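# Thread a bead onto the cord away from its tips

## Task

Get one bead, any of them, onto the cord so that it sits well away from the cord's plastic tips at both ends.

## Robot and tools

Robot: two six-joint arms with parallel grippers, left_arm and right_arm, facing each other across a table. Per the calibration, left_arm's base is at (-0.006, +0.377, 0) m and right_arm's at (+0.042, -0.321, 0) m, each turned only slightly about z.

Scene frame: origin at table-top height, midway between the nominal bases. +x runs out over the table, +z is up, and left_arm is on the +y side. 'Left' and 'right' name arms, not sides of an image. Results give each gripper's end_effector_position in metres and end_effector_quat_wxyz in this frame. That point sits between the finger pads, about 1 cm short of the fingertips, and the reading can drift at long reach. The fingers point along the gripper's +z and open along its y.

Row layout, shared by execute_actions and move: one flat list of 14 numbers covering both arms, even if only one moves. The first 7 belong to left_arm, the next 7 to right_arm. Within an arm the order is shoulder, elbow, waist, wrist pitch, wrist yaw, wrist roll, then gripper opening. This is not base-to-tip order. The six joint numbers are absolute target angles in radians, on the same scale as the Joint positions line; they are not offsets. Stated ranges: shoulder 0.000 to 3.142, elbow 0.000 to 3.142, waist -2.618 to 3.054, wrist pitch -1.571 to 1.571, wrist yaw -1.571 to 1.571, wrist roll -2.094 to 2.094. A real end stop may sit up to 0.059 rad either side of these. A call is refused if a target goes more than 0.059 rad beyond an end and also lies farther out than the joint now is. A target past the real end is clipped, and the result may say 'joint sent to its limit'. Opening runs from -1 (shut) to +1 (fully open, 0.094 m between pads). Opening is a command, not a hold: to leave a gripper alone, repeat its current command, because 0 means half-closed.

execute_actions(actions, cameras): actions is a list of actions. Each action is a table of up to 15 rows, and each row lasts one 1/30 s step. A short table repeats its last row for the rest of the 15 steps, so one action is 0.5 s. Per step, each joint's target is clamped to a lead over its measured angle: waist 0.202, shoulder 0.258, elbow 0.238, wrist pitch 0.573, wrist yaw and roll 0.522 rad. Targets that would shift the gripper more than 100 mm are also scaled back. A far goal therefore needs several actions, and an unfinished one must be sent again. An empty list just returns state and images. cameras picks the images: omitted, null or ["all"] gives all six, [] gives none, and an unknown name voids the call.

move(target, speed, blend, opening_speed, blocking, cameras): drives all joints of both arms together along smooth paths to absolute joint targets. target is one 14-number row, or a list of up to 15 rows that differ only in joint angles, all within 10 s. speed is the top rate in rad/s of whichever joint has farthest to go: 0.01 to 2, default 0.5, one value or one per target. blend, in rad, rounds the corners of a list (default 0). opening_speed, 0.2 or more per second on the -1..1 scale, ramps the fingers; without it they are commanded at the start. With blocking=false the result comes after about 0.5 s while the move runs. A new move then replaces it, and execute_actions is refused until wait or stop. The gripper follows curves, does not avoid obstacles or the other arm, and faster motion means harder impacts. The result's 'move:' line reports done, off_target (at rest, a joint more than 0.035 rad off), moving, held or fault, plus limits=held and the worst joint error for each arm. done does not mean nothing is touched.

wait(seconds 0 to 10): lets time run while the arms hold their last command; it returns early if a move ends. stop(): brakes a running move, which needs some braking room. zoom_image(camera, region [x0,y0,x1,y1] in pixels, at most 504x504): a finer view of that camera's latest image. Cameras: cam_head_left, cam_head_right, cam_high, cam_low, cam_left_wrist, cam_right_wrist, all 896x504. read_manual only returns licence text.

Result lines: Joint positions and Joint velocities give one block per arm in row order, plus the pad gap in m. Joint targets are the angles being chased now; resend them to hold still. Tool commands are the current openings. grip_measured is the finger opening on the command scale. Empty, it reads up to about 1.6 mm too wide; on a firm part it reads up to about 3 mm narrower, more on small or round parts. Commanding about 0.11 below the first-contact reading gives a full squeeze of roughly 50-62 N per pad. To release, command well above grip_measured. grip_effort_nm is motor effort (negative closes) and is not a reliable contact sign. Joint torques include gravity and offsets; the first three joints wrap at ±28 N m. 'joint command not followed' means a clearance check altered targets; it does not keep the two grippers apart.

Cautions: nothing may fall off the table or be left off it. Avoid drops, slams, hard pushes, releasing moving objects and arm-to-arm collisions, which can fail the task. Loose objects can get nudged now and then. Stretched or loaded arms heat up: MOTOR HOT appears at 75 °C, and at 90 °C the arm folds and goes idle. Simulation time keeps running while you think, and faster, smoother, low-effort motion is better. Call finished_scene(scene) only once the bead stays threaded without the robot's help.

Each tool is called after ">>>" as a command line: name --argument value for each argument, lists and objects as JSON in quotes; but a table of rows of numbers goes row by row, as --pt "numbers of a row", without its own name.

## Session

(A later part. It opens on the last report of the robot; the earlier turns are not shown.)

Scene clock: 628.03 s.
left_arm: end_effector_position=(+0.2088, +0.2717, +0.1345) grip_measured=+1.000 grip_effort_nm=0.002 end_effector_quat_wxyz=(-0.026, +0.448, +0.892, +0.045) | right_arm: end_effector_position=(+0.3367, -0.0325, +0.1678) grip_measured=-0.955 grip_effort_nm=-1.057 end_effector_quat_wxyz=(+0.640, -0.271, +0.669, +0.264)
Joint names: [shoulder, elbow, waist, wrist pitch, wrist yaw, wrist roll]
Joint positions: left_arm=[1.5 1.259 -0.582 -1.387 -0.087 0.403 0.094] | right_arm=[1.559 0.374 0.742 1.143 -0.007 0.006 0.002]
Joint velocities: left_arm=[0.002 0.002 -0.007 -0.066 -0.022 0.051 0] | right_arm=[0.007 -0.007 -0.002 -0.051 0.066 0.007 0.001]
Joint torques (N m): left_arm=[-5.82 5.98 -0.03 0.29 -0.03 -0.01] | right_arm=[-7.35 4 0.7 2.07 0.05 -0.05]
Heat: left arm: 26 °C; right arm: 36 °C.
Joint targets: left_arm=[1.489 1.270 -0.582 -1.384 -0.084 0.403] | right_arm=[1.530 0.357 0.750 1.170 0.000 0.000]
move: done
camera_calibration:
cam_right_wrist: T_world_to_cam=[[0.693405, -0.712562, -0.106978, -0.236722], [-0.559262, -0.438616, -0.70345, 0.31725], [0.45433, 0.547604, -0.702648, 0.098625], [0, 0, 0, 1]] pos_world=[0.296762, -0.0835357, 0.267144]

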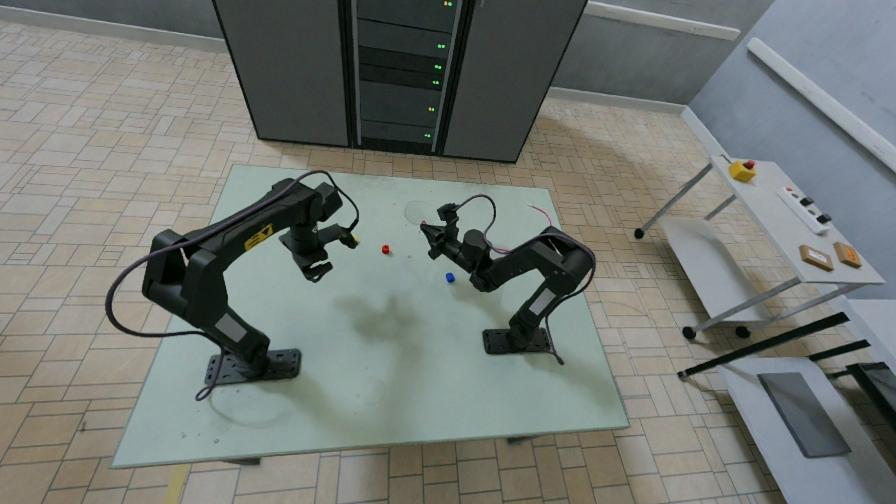

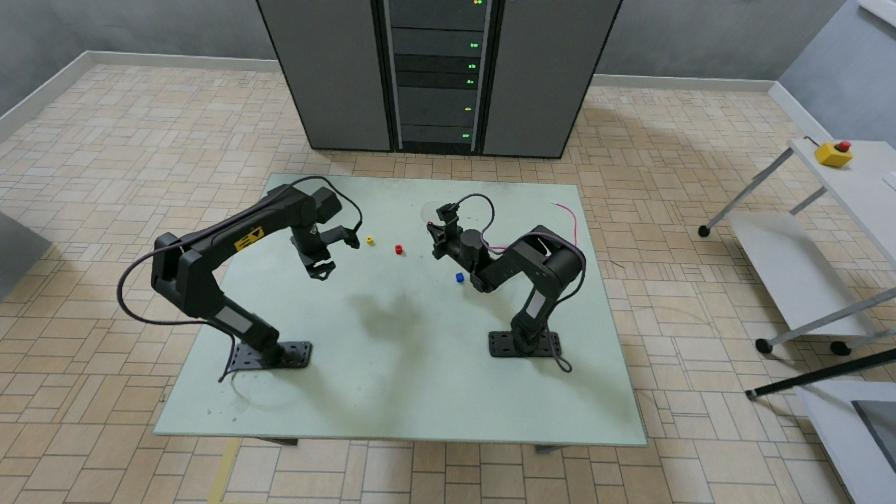

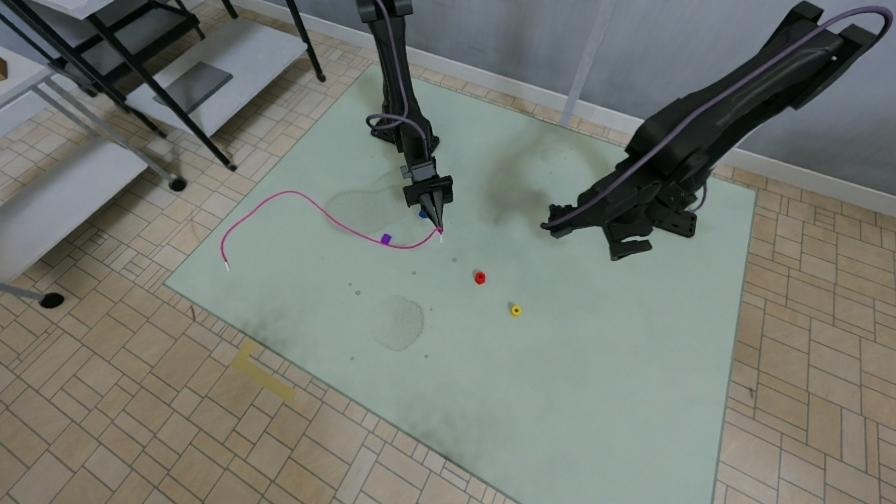

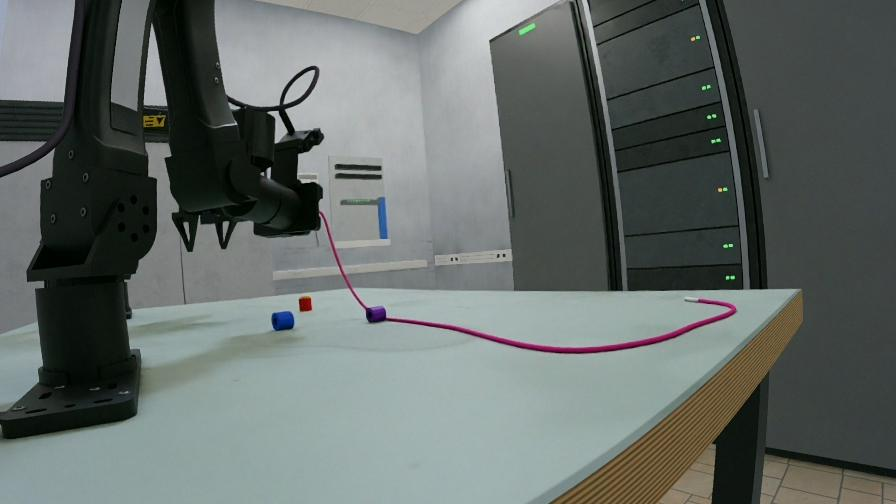

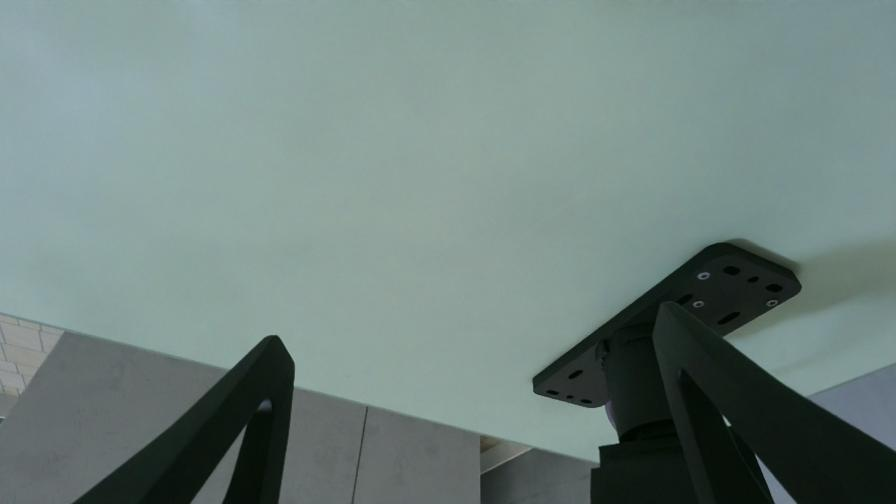

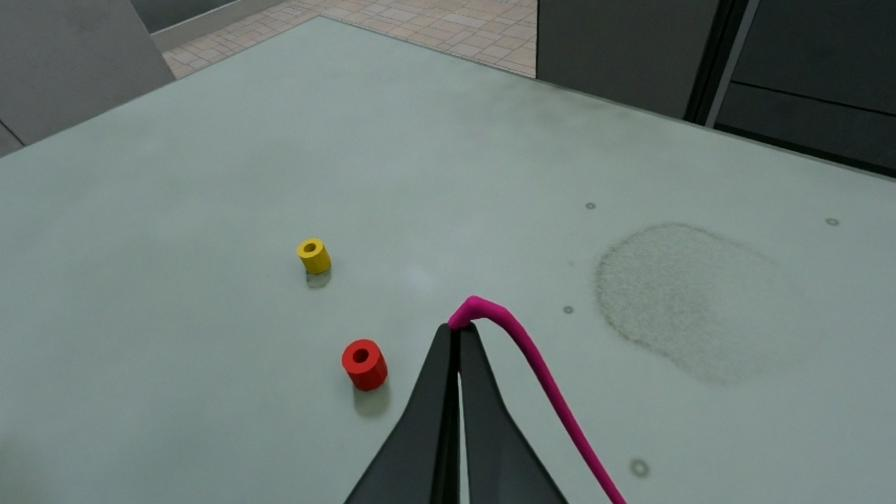

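>>> move --target '[1.28,0.164,-0.54,0.667,0,0,0.3, 1.530,0.357,0.750,1.170,0,0,-1]' --speed 0.6 --cameras '["cam_left_wrist","cam_high","cam_low"]'

Scene clock: 663.73 s.
left_arm: end_effector_position=(+0.2831, +0.2245, +0.0595) grip_measured=+0.302 grip_effort_nm=-0.100 end_effector_quat_wxyz=(+0.500, +0.210, +0.831, -0.121) | right_arm: end_effector_position=(+0.3367, -0.0325, +0.1680) grip_measured=-0.955 grip_effort_nm=-1.053 end_effector_quat_wxyz=(+0.640, -0.271, +0.669, +0.264)
Joint names: [shoulder, elbow, waist, wrist pitch, wrist yaw, wrist roll]
Joint positions: left_arm=[1.304 0.168 -0.549 0.647 -0.007 0.006 0.061] | right_arm=[1.559 0.374 0.742 1.143 -0.007 0.006 0.002]
Joint velocities: left_arm=[0.007 -0.007 0.002 -0.037 0.007 0.007 0] | right_arm=[-0.007 0.007 -0.012 0.022 0.066 -0.051 -0.001]
Joint torques (N m): left_arm=[-4.72 4.48 0.75 1.67 0.05 -0.06] | right_arm=[-7.42 3.96 0.7 2.07 0.04 -0.06]
Heat: left arm: 26 °C; right arm: 32 °C.
Joint targets: left_arm=[1.280 0.164 -0.540 0.667 0.000 0.000] | right_arm=[1.530 0.357 0.750 1.170 0.000 0.000]
move: done
camera_calibration:
cam_left_wrist: T_world_to_cam=[[-0.52104, -0.844825, -0.121604, 0.348833], [-0.782996, 0.529817, -0.325901, 0.147973], [0.339757, -0.0745924, -0.937551, 0.089495], [0, 0, 0, 1]] pos_world=[0.267212, 0.22298, 0.17455]
Images, in order (width x height): cam_high 896x504, cam_low 896x504, cam_left_wrist 896x504.

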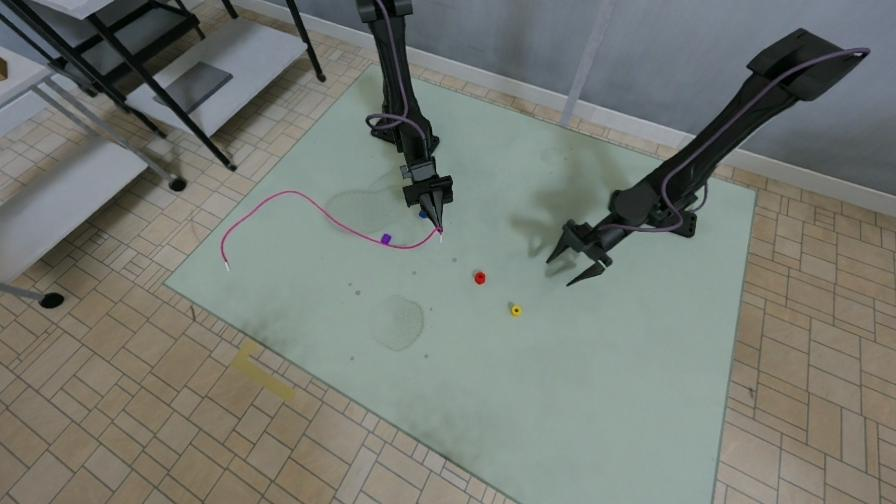

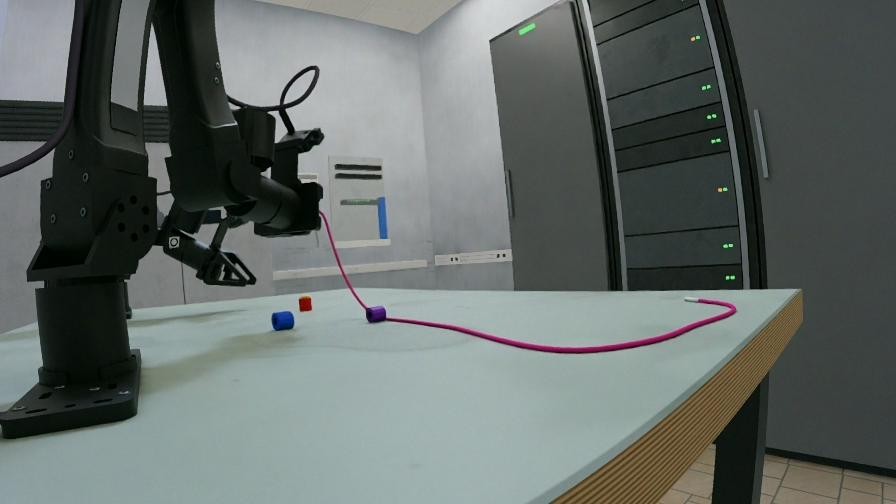

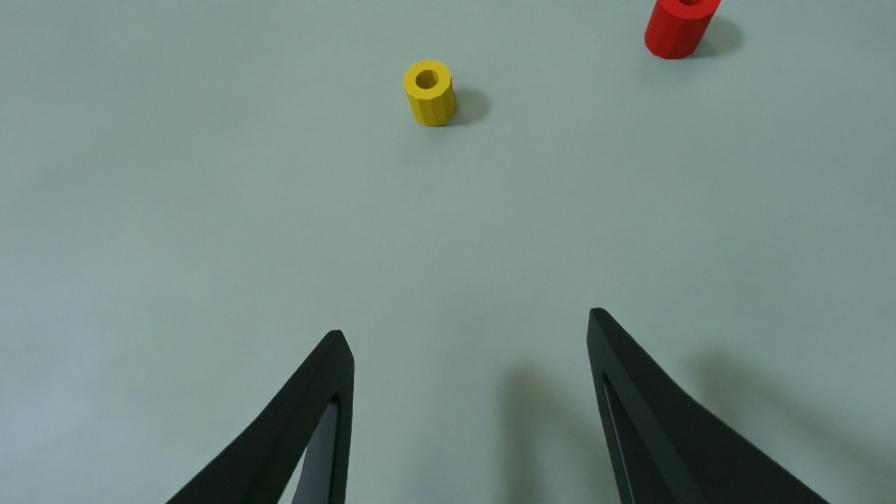

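>>> move --target '[1.73,0.27,-0.520,1.015,0,0,0.1, 1.530,0.357,0.750,1.170,0,0,-1]' --speed 0.5 --cameras '["cam_left_wrist","cam_high","cam_low"]'

>>> zoom_image --camera "cam_low" --region '[130, 220, 330, 340]'

Scene clock: 679.83 s.
left_arm: end_effector_position=(+0.3194, +0.2131, +0.0290) grip_measured=+0.102 grip_effort_nm=-0.100 end_effector_quat_wxyz=(+0.508, +0.201, +0.829, -0.118) | right_arm: end_effector_position=(+0.3367, -0.0325, +0.1681) grip_measured=-0.955 grip_effort_nm=-1.057 end_effector_quat_wxyz=(+0.640, -0.271, +0.669, +0.264)
Joint names: [shoulder, elbow, waist, wrist pitch, wrist yaw, wrist roll]
Joint positions: left_arm=[1.718 0.25 -0.529 0.995 -0.006 0.006 0.052] | right_arm=[1.559 0.374 0.742 1.144 -0.007 0.006 0.002]
Joint velocities: left_arm=[0.012 0.002 -0.012 0.066 0.007 0.022 0.001] | right_arm=[-0.002 -0.007 -0.007 0.051 -0.066 -0.037 -0.001]
Joint torques (N m): left_arm=[-3.9 4.88 0.76 1.68 0.04 -0.07] | right_arm=[-7.31 3.99 0.64 2.06 0.05 -0.04]
Heat: left arm: 26 °C; right arm: 32 °C.
Joint targets: left_arm=[1.730 0.270 -0.520 1.015 0.000 0.000] | right_arm=[1.530 0.357 0.750 1.170 0.000 0.000]
move: done
camera_calibration:
cam_left_wrist: T_world_to_cam=[[-0.502868, -0.855727, -0.121881, 0.350911], [-0.788327, 0.511878, -0.341352, 0.178503], [0.354493, -0.0755734, -0.932, 0.043073], [0, 0, 0, 1]] pos_world=[0.301912, 0.212167, 0.143846]
Images, in order (width x height): cam_high 896x504, cam_low 896x504, cam_left_wrist 896x504.

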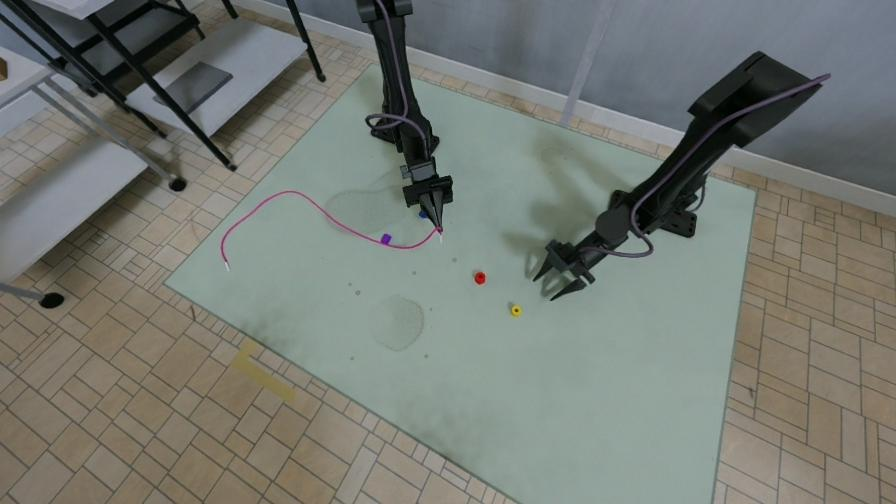

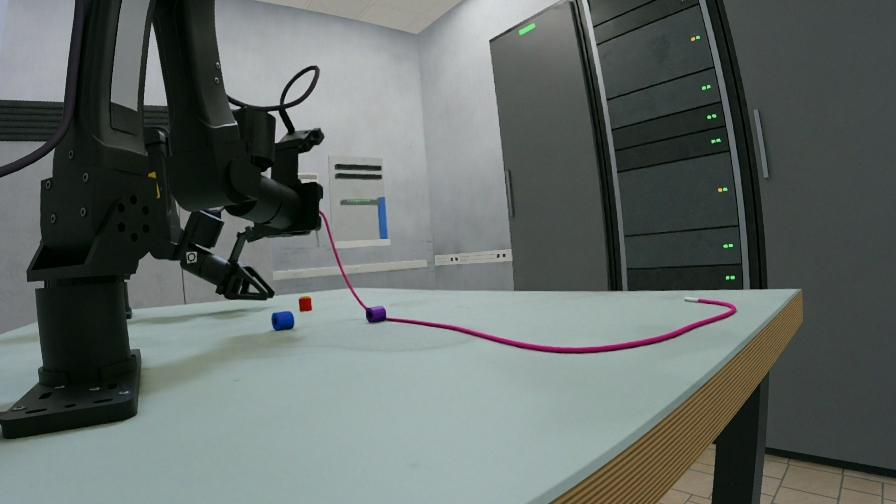

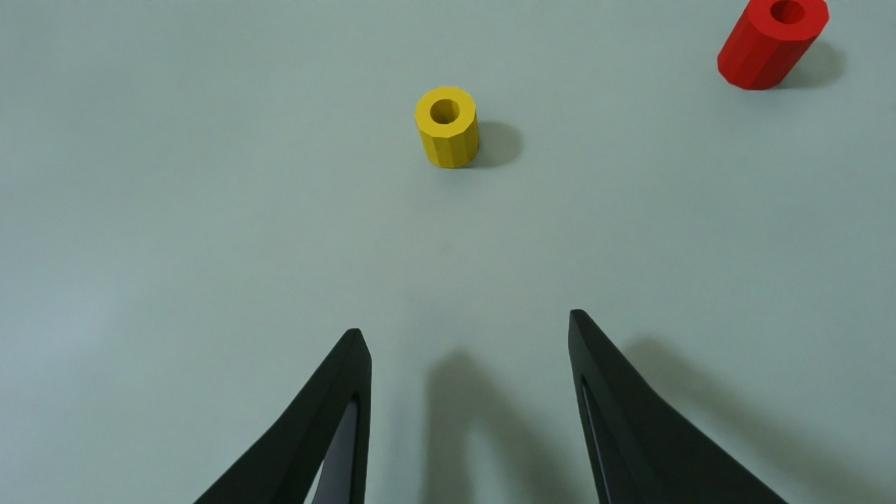

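Scaled by 2.520 from the camera's 896x504 image, which has a finer 1280x720 frame.

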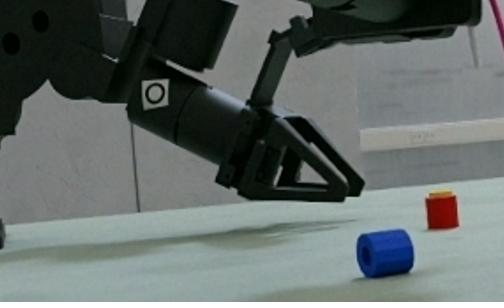

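>>> execute_actions --actions '[]' --cameras '["cam_left_wrist","cam_high","cam_head_left"]'

Scene clock: 711.57 s.
left_arm: end_effector_position=(+0.3195, +0.2130, +0.0293) grip_measured=+0.102 grip_effort_nm=-0.095 end_effector_quat_wxyz=(+0.509, +0.201, +0.829, -0.118) | right_arm: end_effector_position=(+0.3367, -0.0325, +0.1681) grip_measured=-0.955 grip_effort_nm=-1.053 end_effector_quat_wxyz=(+0.640, -0.271, +0.669, +0.264)
Joint names: [shoulder, elbow, waist, wrist pitch, wrist yaw, wrist roll]
Joint positions: left_arm=[1.718 0.25 -0.529 0.996 -0.006 0.006 0.052] | right_arm=[1.559 0.374 0.742 1.144 -0.007 0.006 0.002]
Joint velocities: left_arm=[0.002 0.002 0.002 0.022 -0.037 -0.022 0] | right_arm=[-0.017 -0.007 -0.007 -0.081 -0.037 -0.051 -0.001]
Joint torques (N m): left_arm=[-3.92 4.88 0.76 1.67 0.04 -0.06] | right_arm=[-7.34 3.96 0.69 2.05 0.05 -0.05]
Heat: left arm: 26 °C; right arm: 34 °C.
Joint targets: left_arm=[1.730 0.270 -0.520 1.015 0.000 0.000] | right_arm=[1.530 0.357 0.750 1.170 0.000 0.000]
Tool commands: left_gripper/opening=+0.1 right_gripper/opening=-1.0
camera_calibration:
cam_left_wrist: T_world_to_cam=[[-0.502744, -0.855791, -0.121947, 0.350925], [-0.787978, 0.5117, -0.342422, 0.178669], [0.355442, -0.0760591, -0.931599, 0.0430521], [0, 0, 0, 1]] pos_world=[0.30191, 0.212168, 0.144082]
Images, in order (width x height): cam_head_left 896x504, cam_high 896x504, cam_left_wrist 896x504.

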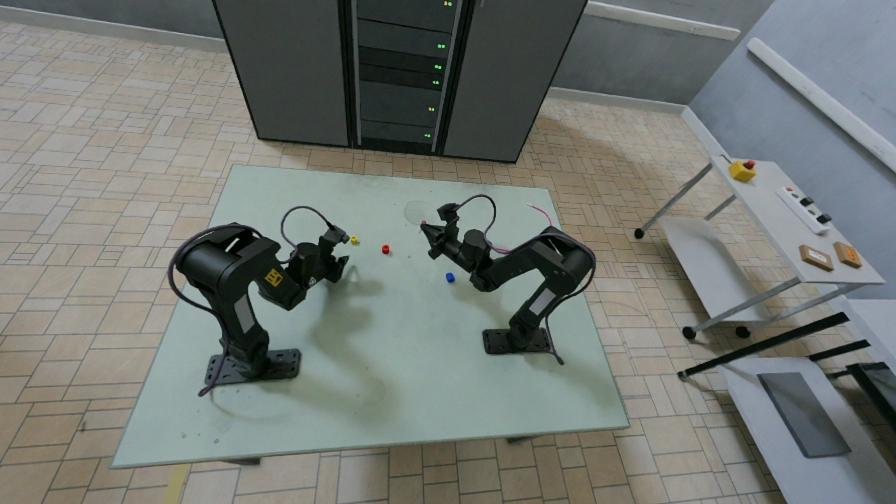

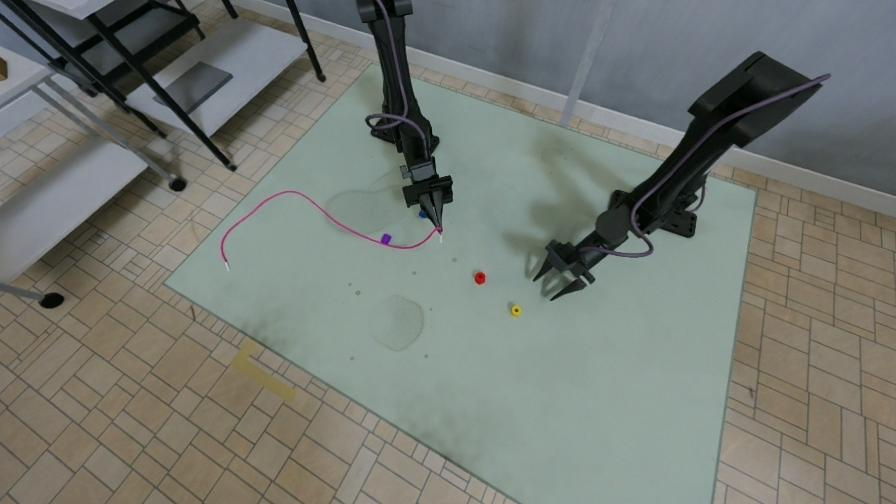

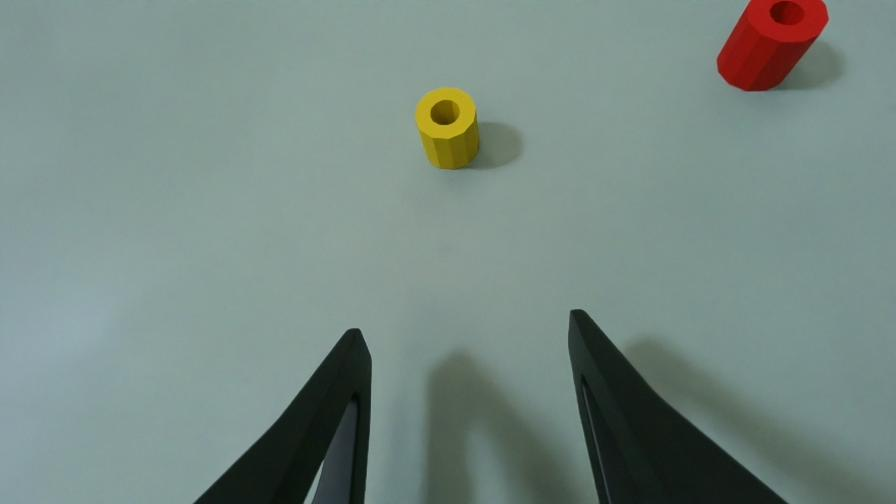

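>>> move --target '[1.935,0.50,-0.518,1.005,0,0,0.1,1.530,0.357,0.750,1.170,0,0,-1]' --speed 0.25 --cameras '["cam_left_wrist","cam_high"]'

Scene clock: 717.53 s.
left_arm: end_effector_position=(+0.3747, +0.1848, +0.0263) grip_measured=+0.102 grip_effort_nm=-0.100 end_effector_quat_wxyz=(+0.522, +0.199, +0.821, -0.122) | right_arm: end_effector_position=(+0.3367, -0.0325, +0.1681) grip_measured=-0.955 grip_effort_nm=-1.057 end_effector_quat_wxyz=(+0.640, -0.271, +0.669, +0.264)
Joint names: [shoulder, elbow, waist, wrist pitch, wrist yaw, wrist roll]
Joint positions: left_arm=[1.918 0.482 -0.529 0.996 -0.006 0.006 0.052] | right_arm=[1.559 0.374 0.742 1.144 -0.007 0.006 0.002]
Joint velocities: left_arm=[0.017 0.007 -0.002 -0.051 0.037 0.037 -0.001] | right_arm=[0.002 -0.012 0.007 -0.051 -0.051 -0.037 0.001]
Joint torques (N m): left_arm=[-5.55 4.88 0.9 1.59 0.04 -0.07] | right_arm=[-7.36 4.03 0.68 2.07 0.05 -0.05]
Heat: left arm: 26 °C; right arm: 34 °C.
Joint targets: left_arm=[1.935 0.500 -0.518 1.005 0.000 0.000] | right_arm=[1.530 0.357 0.750 1.170 0.000 0.000]
move: done
camera_calibration:
cam_left_wrist: T_world_to_cam=[[-0.499281, -0.857562, -0.123714, 0.353216], [-0.777911, 0.506549, -0.371836, 0.233562], [0.38154, -0.0894127, -0.920018, 0.0108522], [0, 0, 0, 1]] pos_world=[0.353904, 0.185564, 0.140529]
Images, in order (width x height): cam_high 896x504, cam_left_wrist 896x504.

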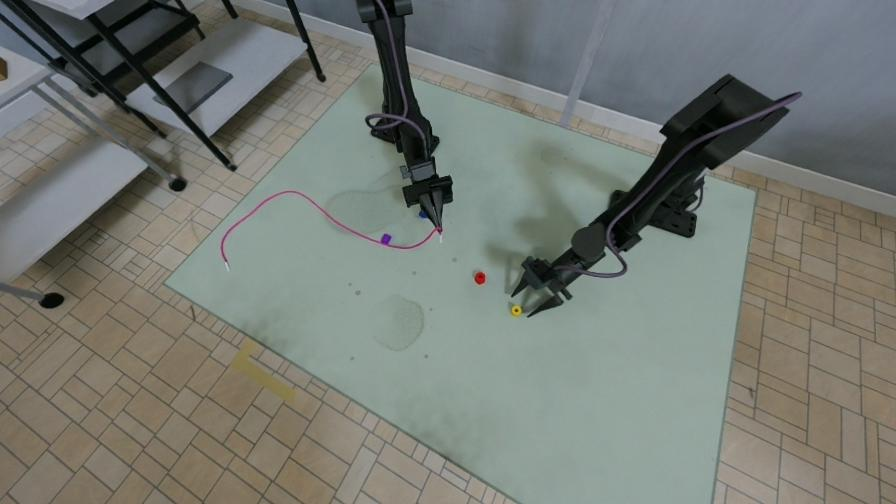

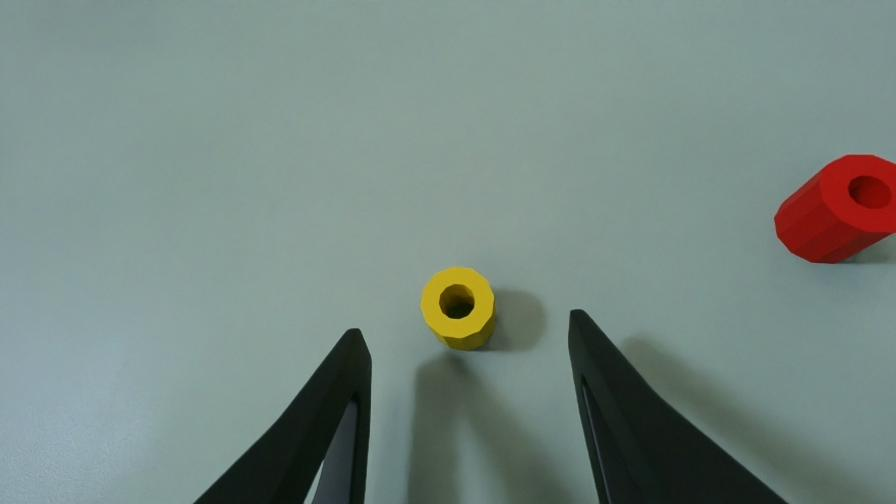

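>>> move --target '[2.0,0.568,-0.515,0.988,0,0,0.1,1.530,0.357,0.750,1.170,0,0,-1]' --speed 0.15 --cameras '["cam_left_wrist","cam_high"]'

>>> zoom_image --camera "cam_high" --region '[460, 220, 600, 340]'

Scene clock: 729.40 s.
left_arm: end_effector_position=(+0.3901, +0.1794, +0.0197) grip_measured=+0.102 grip_effort_nm=-0.090 end_effector_quat_wxyz=(+0.521, +0.197, +0.822, -0.120) | right_arm: end_effector_position=(+0.3367, -0.0325, +0.1681) grip_measured=-0.955 grip_effort_nm=-1.053 end_effector_quat_wxyz=(+0.640, -0.271, +0.669, +0.264)
Joint names: [shoulder, elbow, waist, wrist pitch, wrist yaw, wrist roll]
Joint positions: left_arm=[1.982 0.549 -0.525 0.99 -0.006 0.006 0.052] | right_arm=[1.559 0.374 0.742 1.144 -0.007 0.006 0.002]
Joint velocities: left_arm=[-0.007 -0.002 -0.002 0.051 0.007 0.022 -0.001] | right_arm=[0.012 -0.002 0.007 0.022 0.007 -0.007 0.002]
Joint torques (N m): left_arm=[-6.05 4.98 0.76 1.5 0.04 -0.06] | right_arm=[-7.35 4 0.68 2.06 0.05 -0.04]
Heat: left arm: 26 °C; right arm: 35 °C.
Joint targets: left_arm=[2.000 0.568 -0.515 0.988 0.000 0.000] | right_arm=[1.530 0.357 0.750 1.170 0.000 0.000]
move: done
camera_calibration:
cam_left_wrist: T_world_to_cam=[[-0.495317, -0.859879, -0.123569, 0.354315], [-0.781297, 0.503132, -0.36937, 0.247683], [0.379785, -0.0864107, -0.92103, -0.001376], [0, 0, 0, 1]] pos_world=[0.369534, 0.179932, 0.134002]
Images, in order (width x height): cam_high 896x504, cam_left_wrist 896x504.

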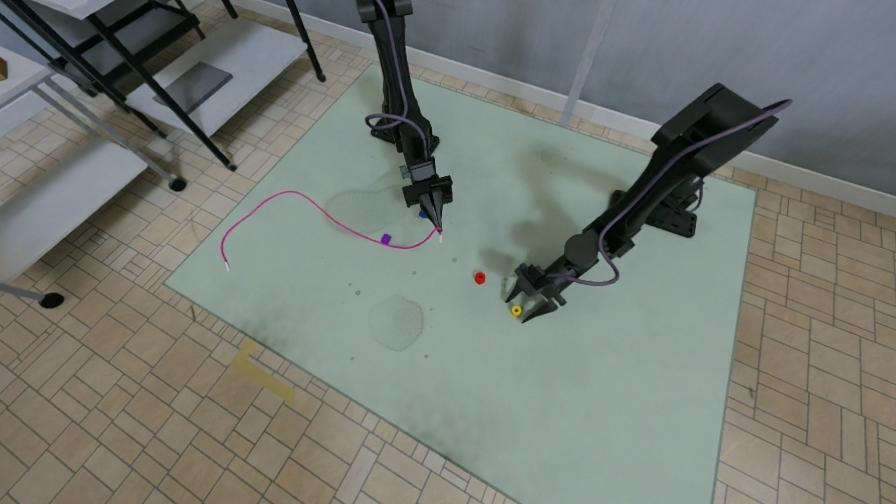

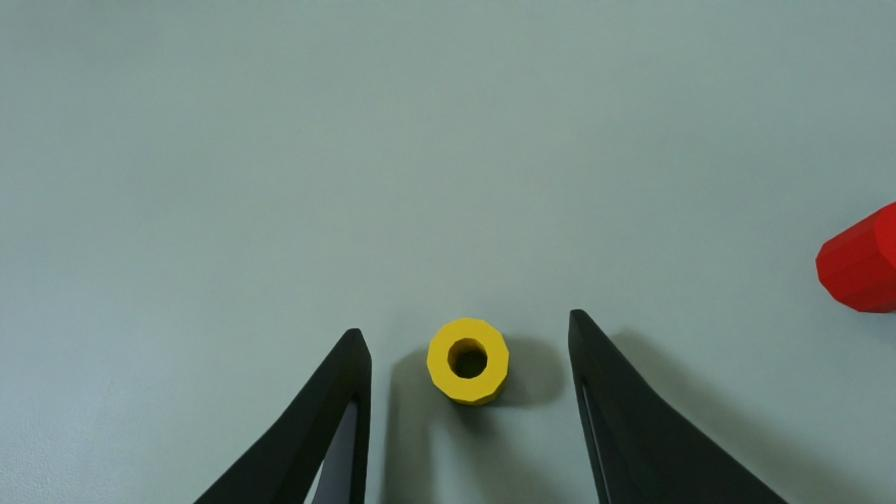

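Scaled by 3.600 from the camera's 896x504 image, which has a finer 1280x720 frame.

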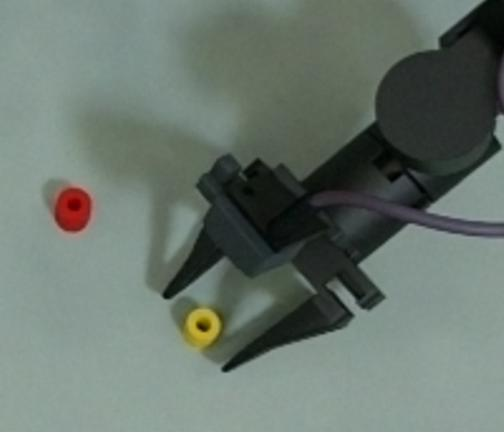

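>>> move --target '[2.031,0.6,-0.517,0.983,0,0,0.1,1.530,0.357,0.750,1.170,0,0,-1]' --speed 0.15 --cameras '["cam_left_wrist","cam_high"]'

>>> zoom_image --camera "cam_high" --region '[460, 220, 600, 340]'

Scene clock: 735.67 s.
left_arm: end_effector_position=(+0.3964, +0.1764, +0.0156) grip_measured=+0.102 grip_effort_nm=-0.090 end_effector_quat_wxyz=(+0.519, +0.197, +0.823, -0.119) | right_arm: end_effector_position=(+0.3367, -0.0324, +0.1682) grip_measured=-0.955 grip_effort_nm=-1.053 end_effector_quat_wxyz=(+0.640, -0.271, +0.668, +0.264)
Joint names: [shoulder, elbow, waist, wrist pitch, wrist yaw, wrist roll]
Joint positions: left_arm=[2.012 0.58 -0.524 0.985 -0.006 0.006 0.052] | right_arm=[1.559 0.374 0.742 1.144 -0.007 0.006 0.002]
Joint velocities: left_arm=[-0.027 0.002 -0.002 -0.022 0.037 0.037 0] | right_arm=[-0.007 -0.017 0.002 0.007 0.037 -0.037 0]
Joint torques (N m): left_arm=[-6.26 5.01 0.57 1.49 0.04 -0.07] | right_arm=[-7.41 4.08 0.69 2.08 0.05 -0.06]
Heat: left arm: 26 °C; right arm: 35 °C.
Joint targets: left_arm=[2.031 0.600 -0.517 0.983 0.000 0.000] | right_arm=[1.530 0.357 0.750 1.170 0.000 0.000]
move: done
camera_calibration:
cam_left_wrist: T_world_to_cam=[[-0.495451, -0.859834, -0.123341, 0.3544], [-0.782865, 0.503528, -0.365488, 0.253161], [0.376365, -0.0845222, -0.922608, -0.00681167], [0, 0, 0, 1]] pos_world=[0.376342, 0.176676, 0.129955]
Images, in order (width x height): cam_high 896x504, cam_left_wrist 896x504.

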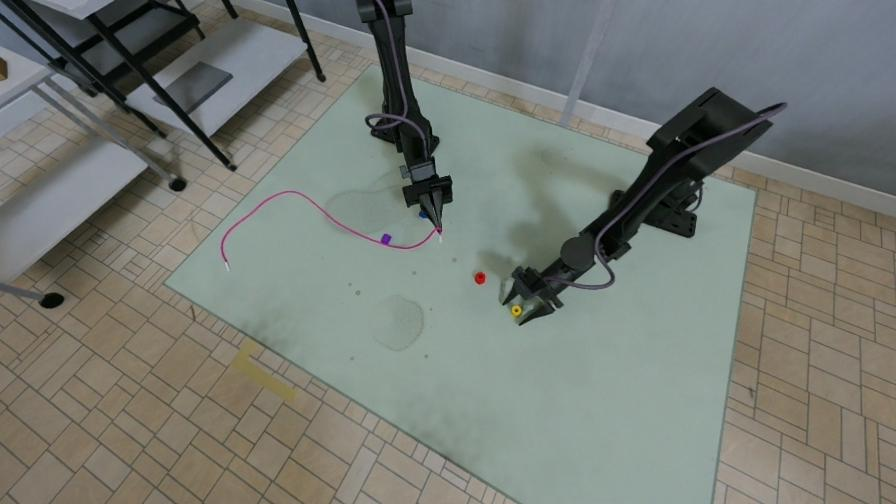

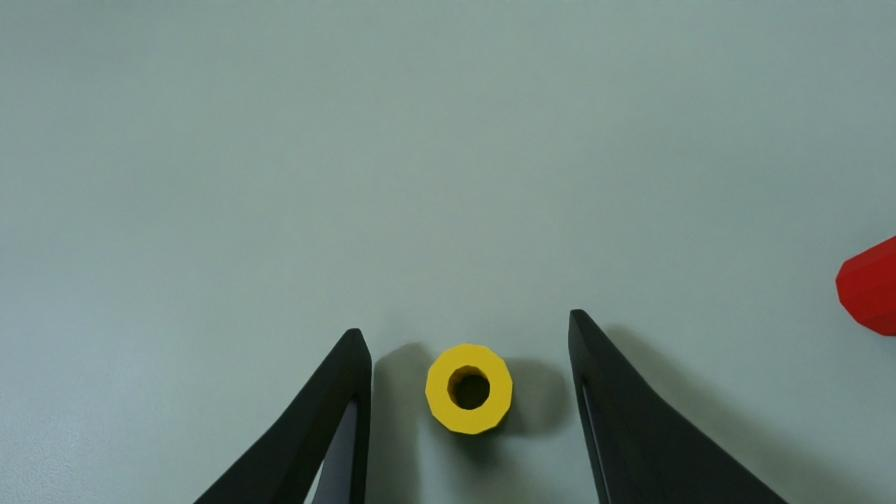

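Scaled by 3.600 from the camera's 896x504 image, which has a finer 1280x720 frame.

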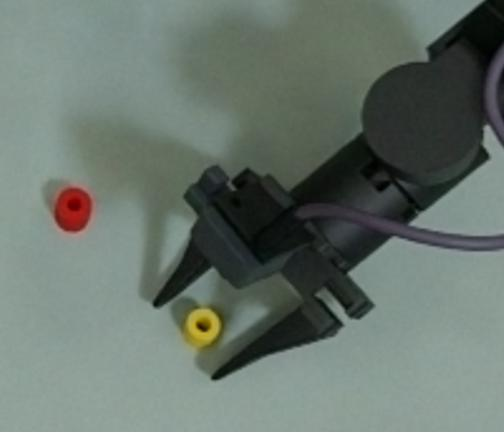

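>>> move --target '[2.031,0.6,-0.517,0.983,0,0,-0.63,1.530,0.357,0.750,1.170,0,0,-1]' --opening_speed 0.3 --cameras '["cam_left_wrist","cam_high"]'

>>> zoom_image --camera "cam_high" --region '[460, 220, 600, 340]'

Scene clock: 743.83 s.
left_arm: end_effector_position=(+0.3964, +0.1764, +0.0154) grip_measured=-0.624 grip_effort_nm=-0.999 end_effector_quat_wxyz=(+0.519, +0.197, +0.823, -0.119) | right_arm: end_effector_position=(+0.3367, -0.0324, +0.1682) grip_measured=-0.955 grip_effort_nm=-1.053 end_effector_quat_wxyz=(+0.640, -0.271, +0.668, +0.264)
Joint names: [shoulder, elbow, waist, wrist pitch, wrist yaw, wrist roll]
Joint positions: left_arm=[2.012 0.58 -0.524 0.984 -0.006 0.006 0.018] | right_arm=[1.559 0.374 0.742 1.144 -0.007 0.006 0.002]
Joint velocities: left_arm=[0.002 -0.012 -0.022 -0.081 -0.051 -0.037 -0.001] | right_arm=[0.007 0.012 -0.002 0.007 -0.007 -0.022 -0.001]
Joint torques (N m): left_arm=[-6.26 5.03 0.59 1.5 0.03 -0.07] | right_arm=[-7.42 4 0.68 2.06 0.06 -0.05]
Heat: left arm: 26 °C; right arm: 35 °C.
Joint targets: left_arm=[2.031 0.600 -0.517 0.983 0.000 0.000] | right_arm=[1.530 0.357 0.750 1.170 0.000 0.000]
move: done
camera_calibration:
cam_left_wrist: T_world_to_cam=[[-0.495535, -0.859792, -0.123299, 0.3544], [-0.783114, 0.503654, -0.364782, 0.253088], [0.375736, -0.0842049, -0.922893, -0.00674115], [0, 0, 0, 1]] pos_world=[0.376347, 0.176674, 0.129798]
Images, in order (width x height): cam_high 896x504, cam_left_wrist 896x504.

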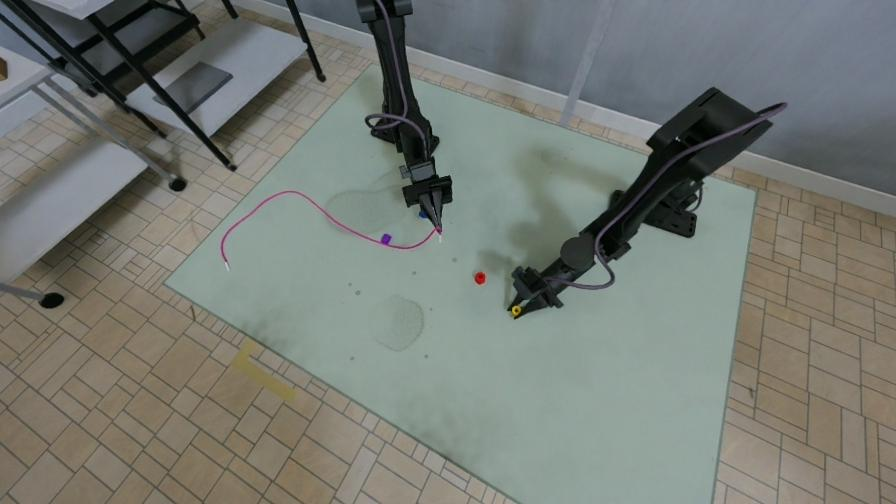

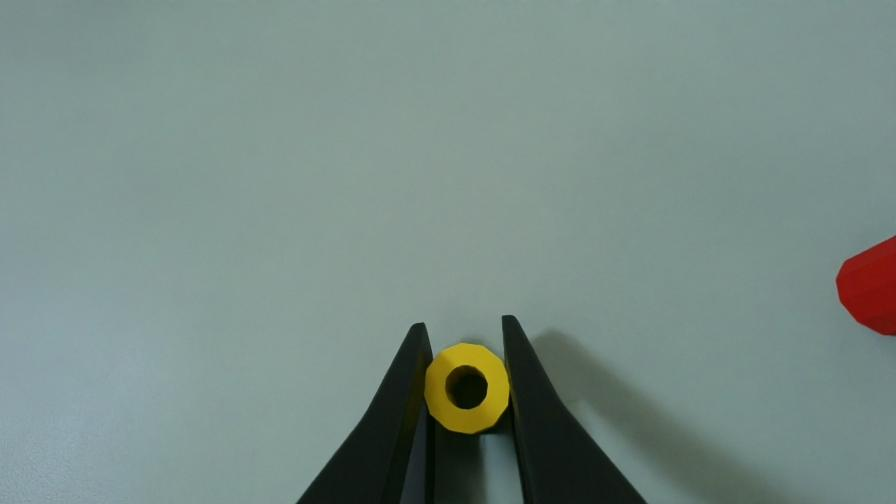

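Scaled by 3.600 from the camera's 896x504 image, which has a finer 1280x720 frame.

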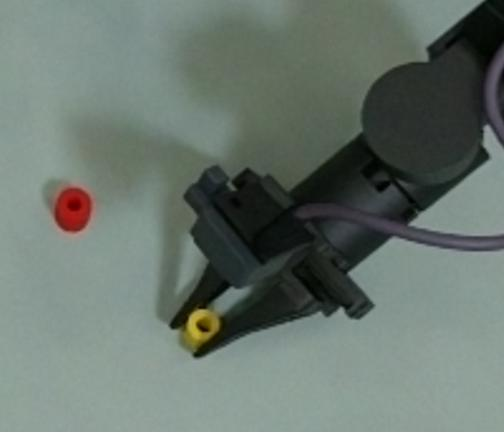

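>>> move --target '[1.69,0.645,-0.517,0.605,0,0,-0.74,1.65,0.5,0.65,1.15,0.3,0,-1]' --speed 0.3 --cameras '["cam_left_wrist","cam_high","cam_right_wrist"]'

Scene clock: 825.80 s.
left_arm: end_effector_position=(+0.3902, +0.1795, +0.0702) grip_measured=-0.625 grip_effort_nm=-1.033 end_effector_quat_wxyz=(+0.499, +0.200, +0.835, -0.115) | right_arm: end_effector_position=(+0.4056, -0.0887, +0.1734) grip_measured=-0.955 grip_effort_nm=-1.057 end_effector_quat_wxyz=(+0.685, -0.141, +0.702, +0.136)
Joint names: [shoulder, elbow, waist, wrist pitch, wrist yaw, wrist roll]
Joint positions: left_arm=[1.724 0.622 -0.524 0.607 -0.006 0.005 0.018] | right_arm=[1.637 0.466 0.657 1.145 0.29 0.005 0.002]
Joint velocities: left_arm=[-0.012 0.002 0.007 -0.037 0.022 -0.051 -0.001] | right_arm=[0.002 -0.002 -0.007 0.081 -0.022 -0.022 0]
Joint torques (N m): left_arm=[-9.74 6.67 0.57 1.48 0.04 -0.06] | right_arm=[-4.89 7.91 -0.65 1.81 0.11 -0.04]
Heat: left arm: 26 °C; right arm: 38 °C.
Joint targets: left_arm=[1.690 0.645 -0.517 0.605 0.000 0.000] | right_arm=[1.650 0.500 0.650 1.150 0.300 0.000]
move: done
camera_calibration:
cam_left_wrist: T_world_to_cam=[[-0.500507, -0.857339, -0.120261, 0.362063], [-0.797617, 0.510666, -0.320978, 0.268012], [0.3366, -0.0647295, -0.93942, 0.0593316], [0, 0, 0, 1]] pos_world=[0.375015, 0.177387, 0.185305]
cam_right_wrist: T_world_to_cam=[[0.380377, -0.919567, -0.0985432, -0.216895], [-0.669023, -0.200031, -0.715818, 0.402885], [0.638531, 0.338208, -0.691298, 0.00677287], [0, 0, 0, 1]] pos_world=[0.347716, -0.121151, 0.271701]
Images, in order (width x height): cam_high 896x504, cam_left_wrist 896x504, cam_right_wrist 896x504.

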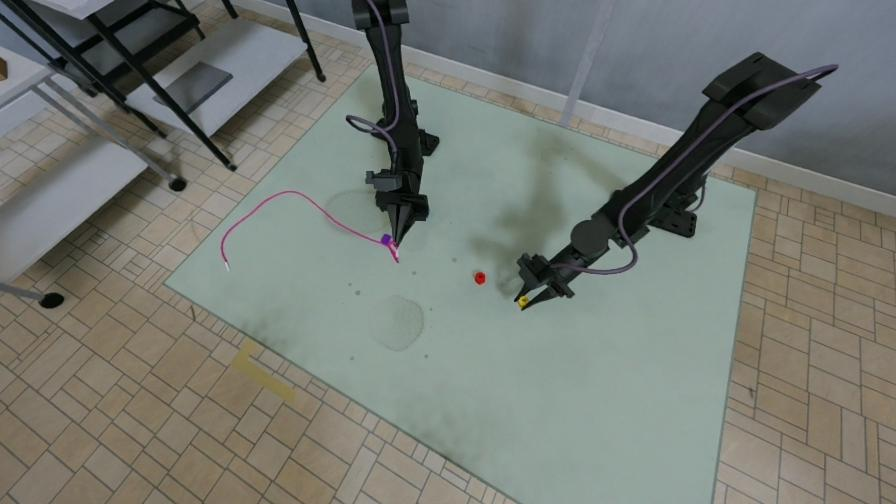

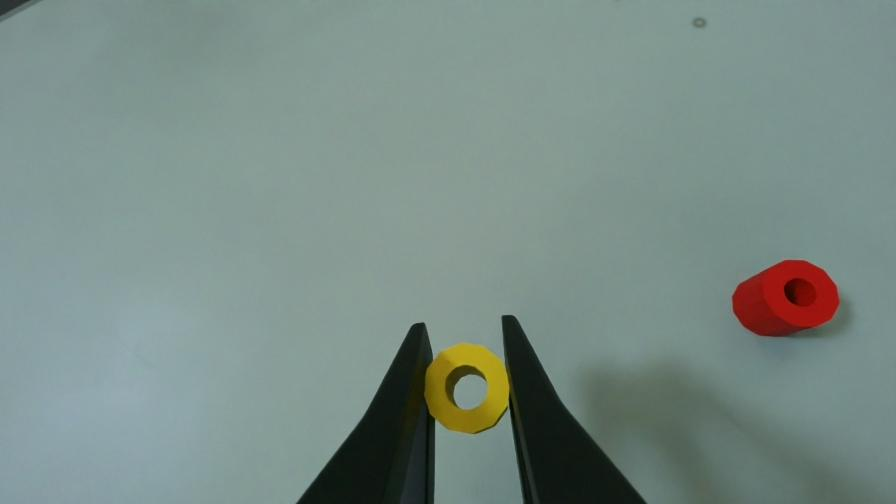

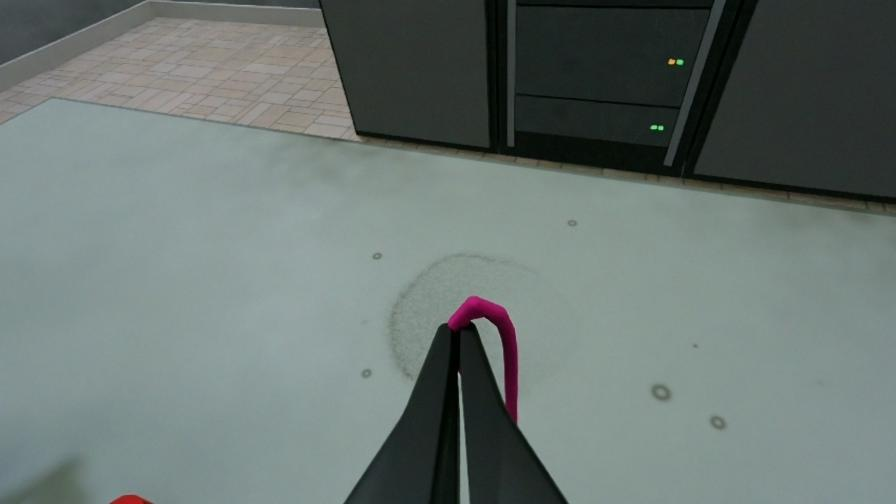

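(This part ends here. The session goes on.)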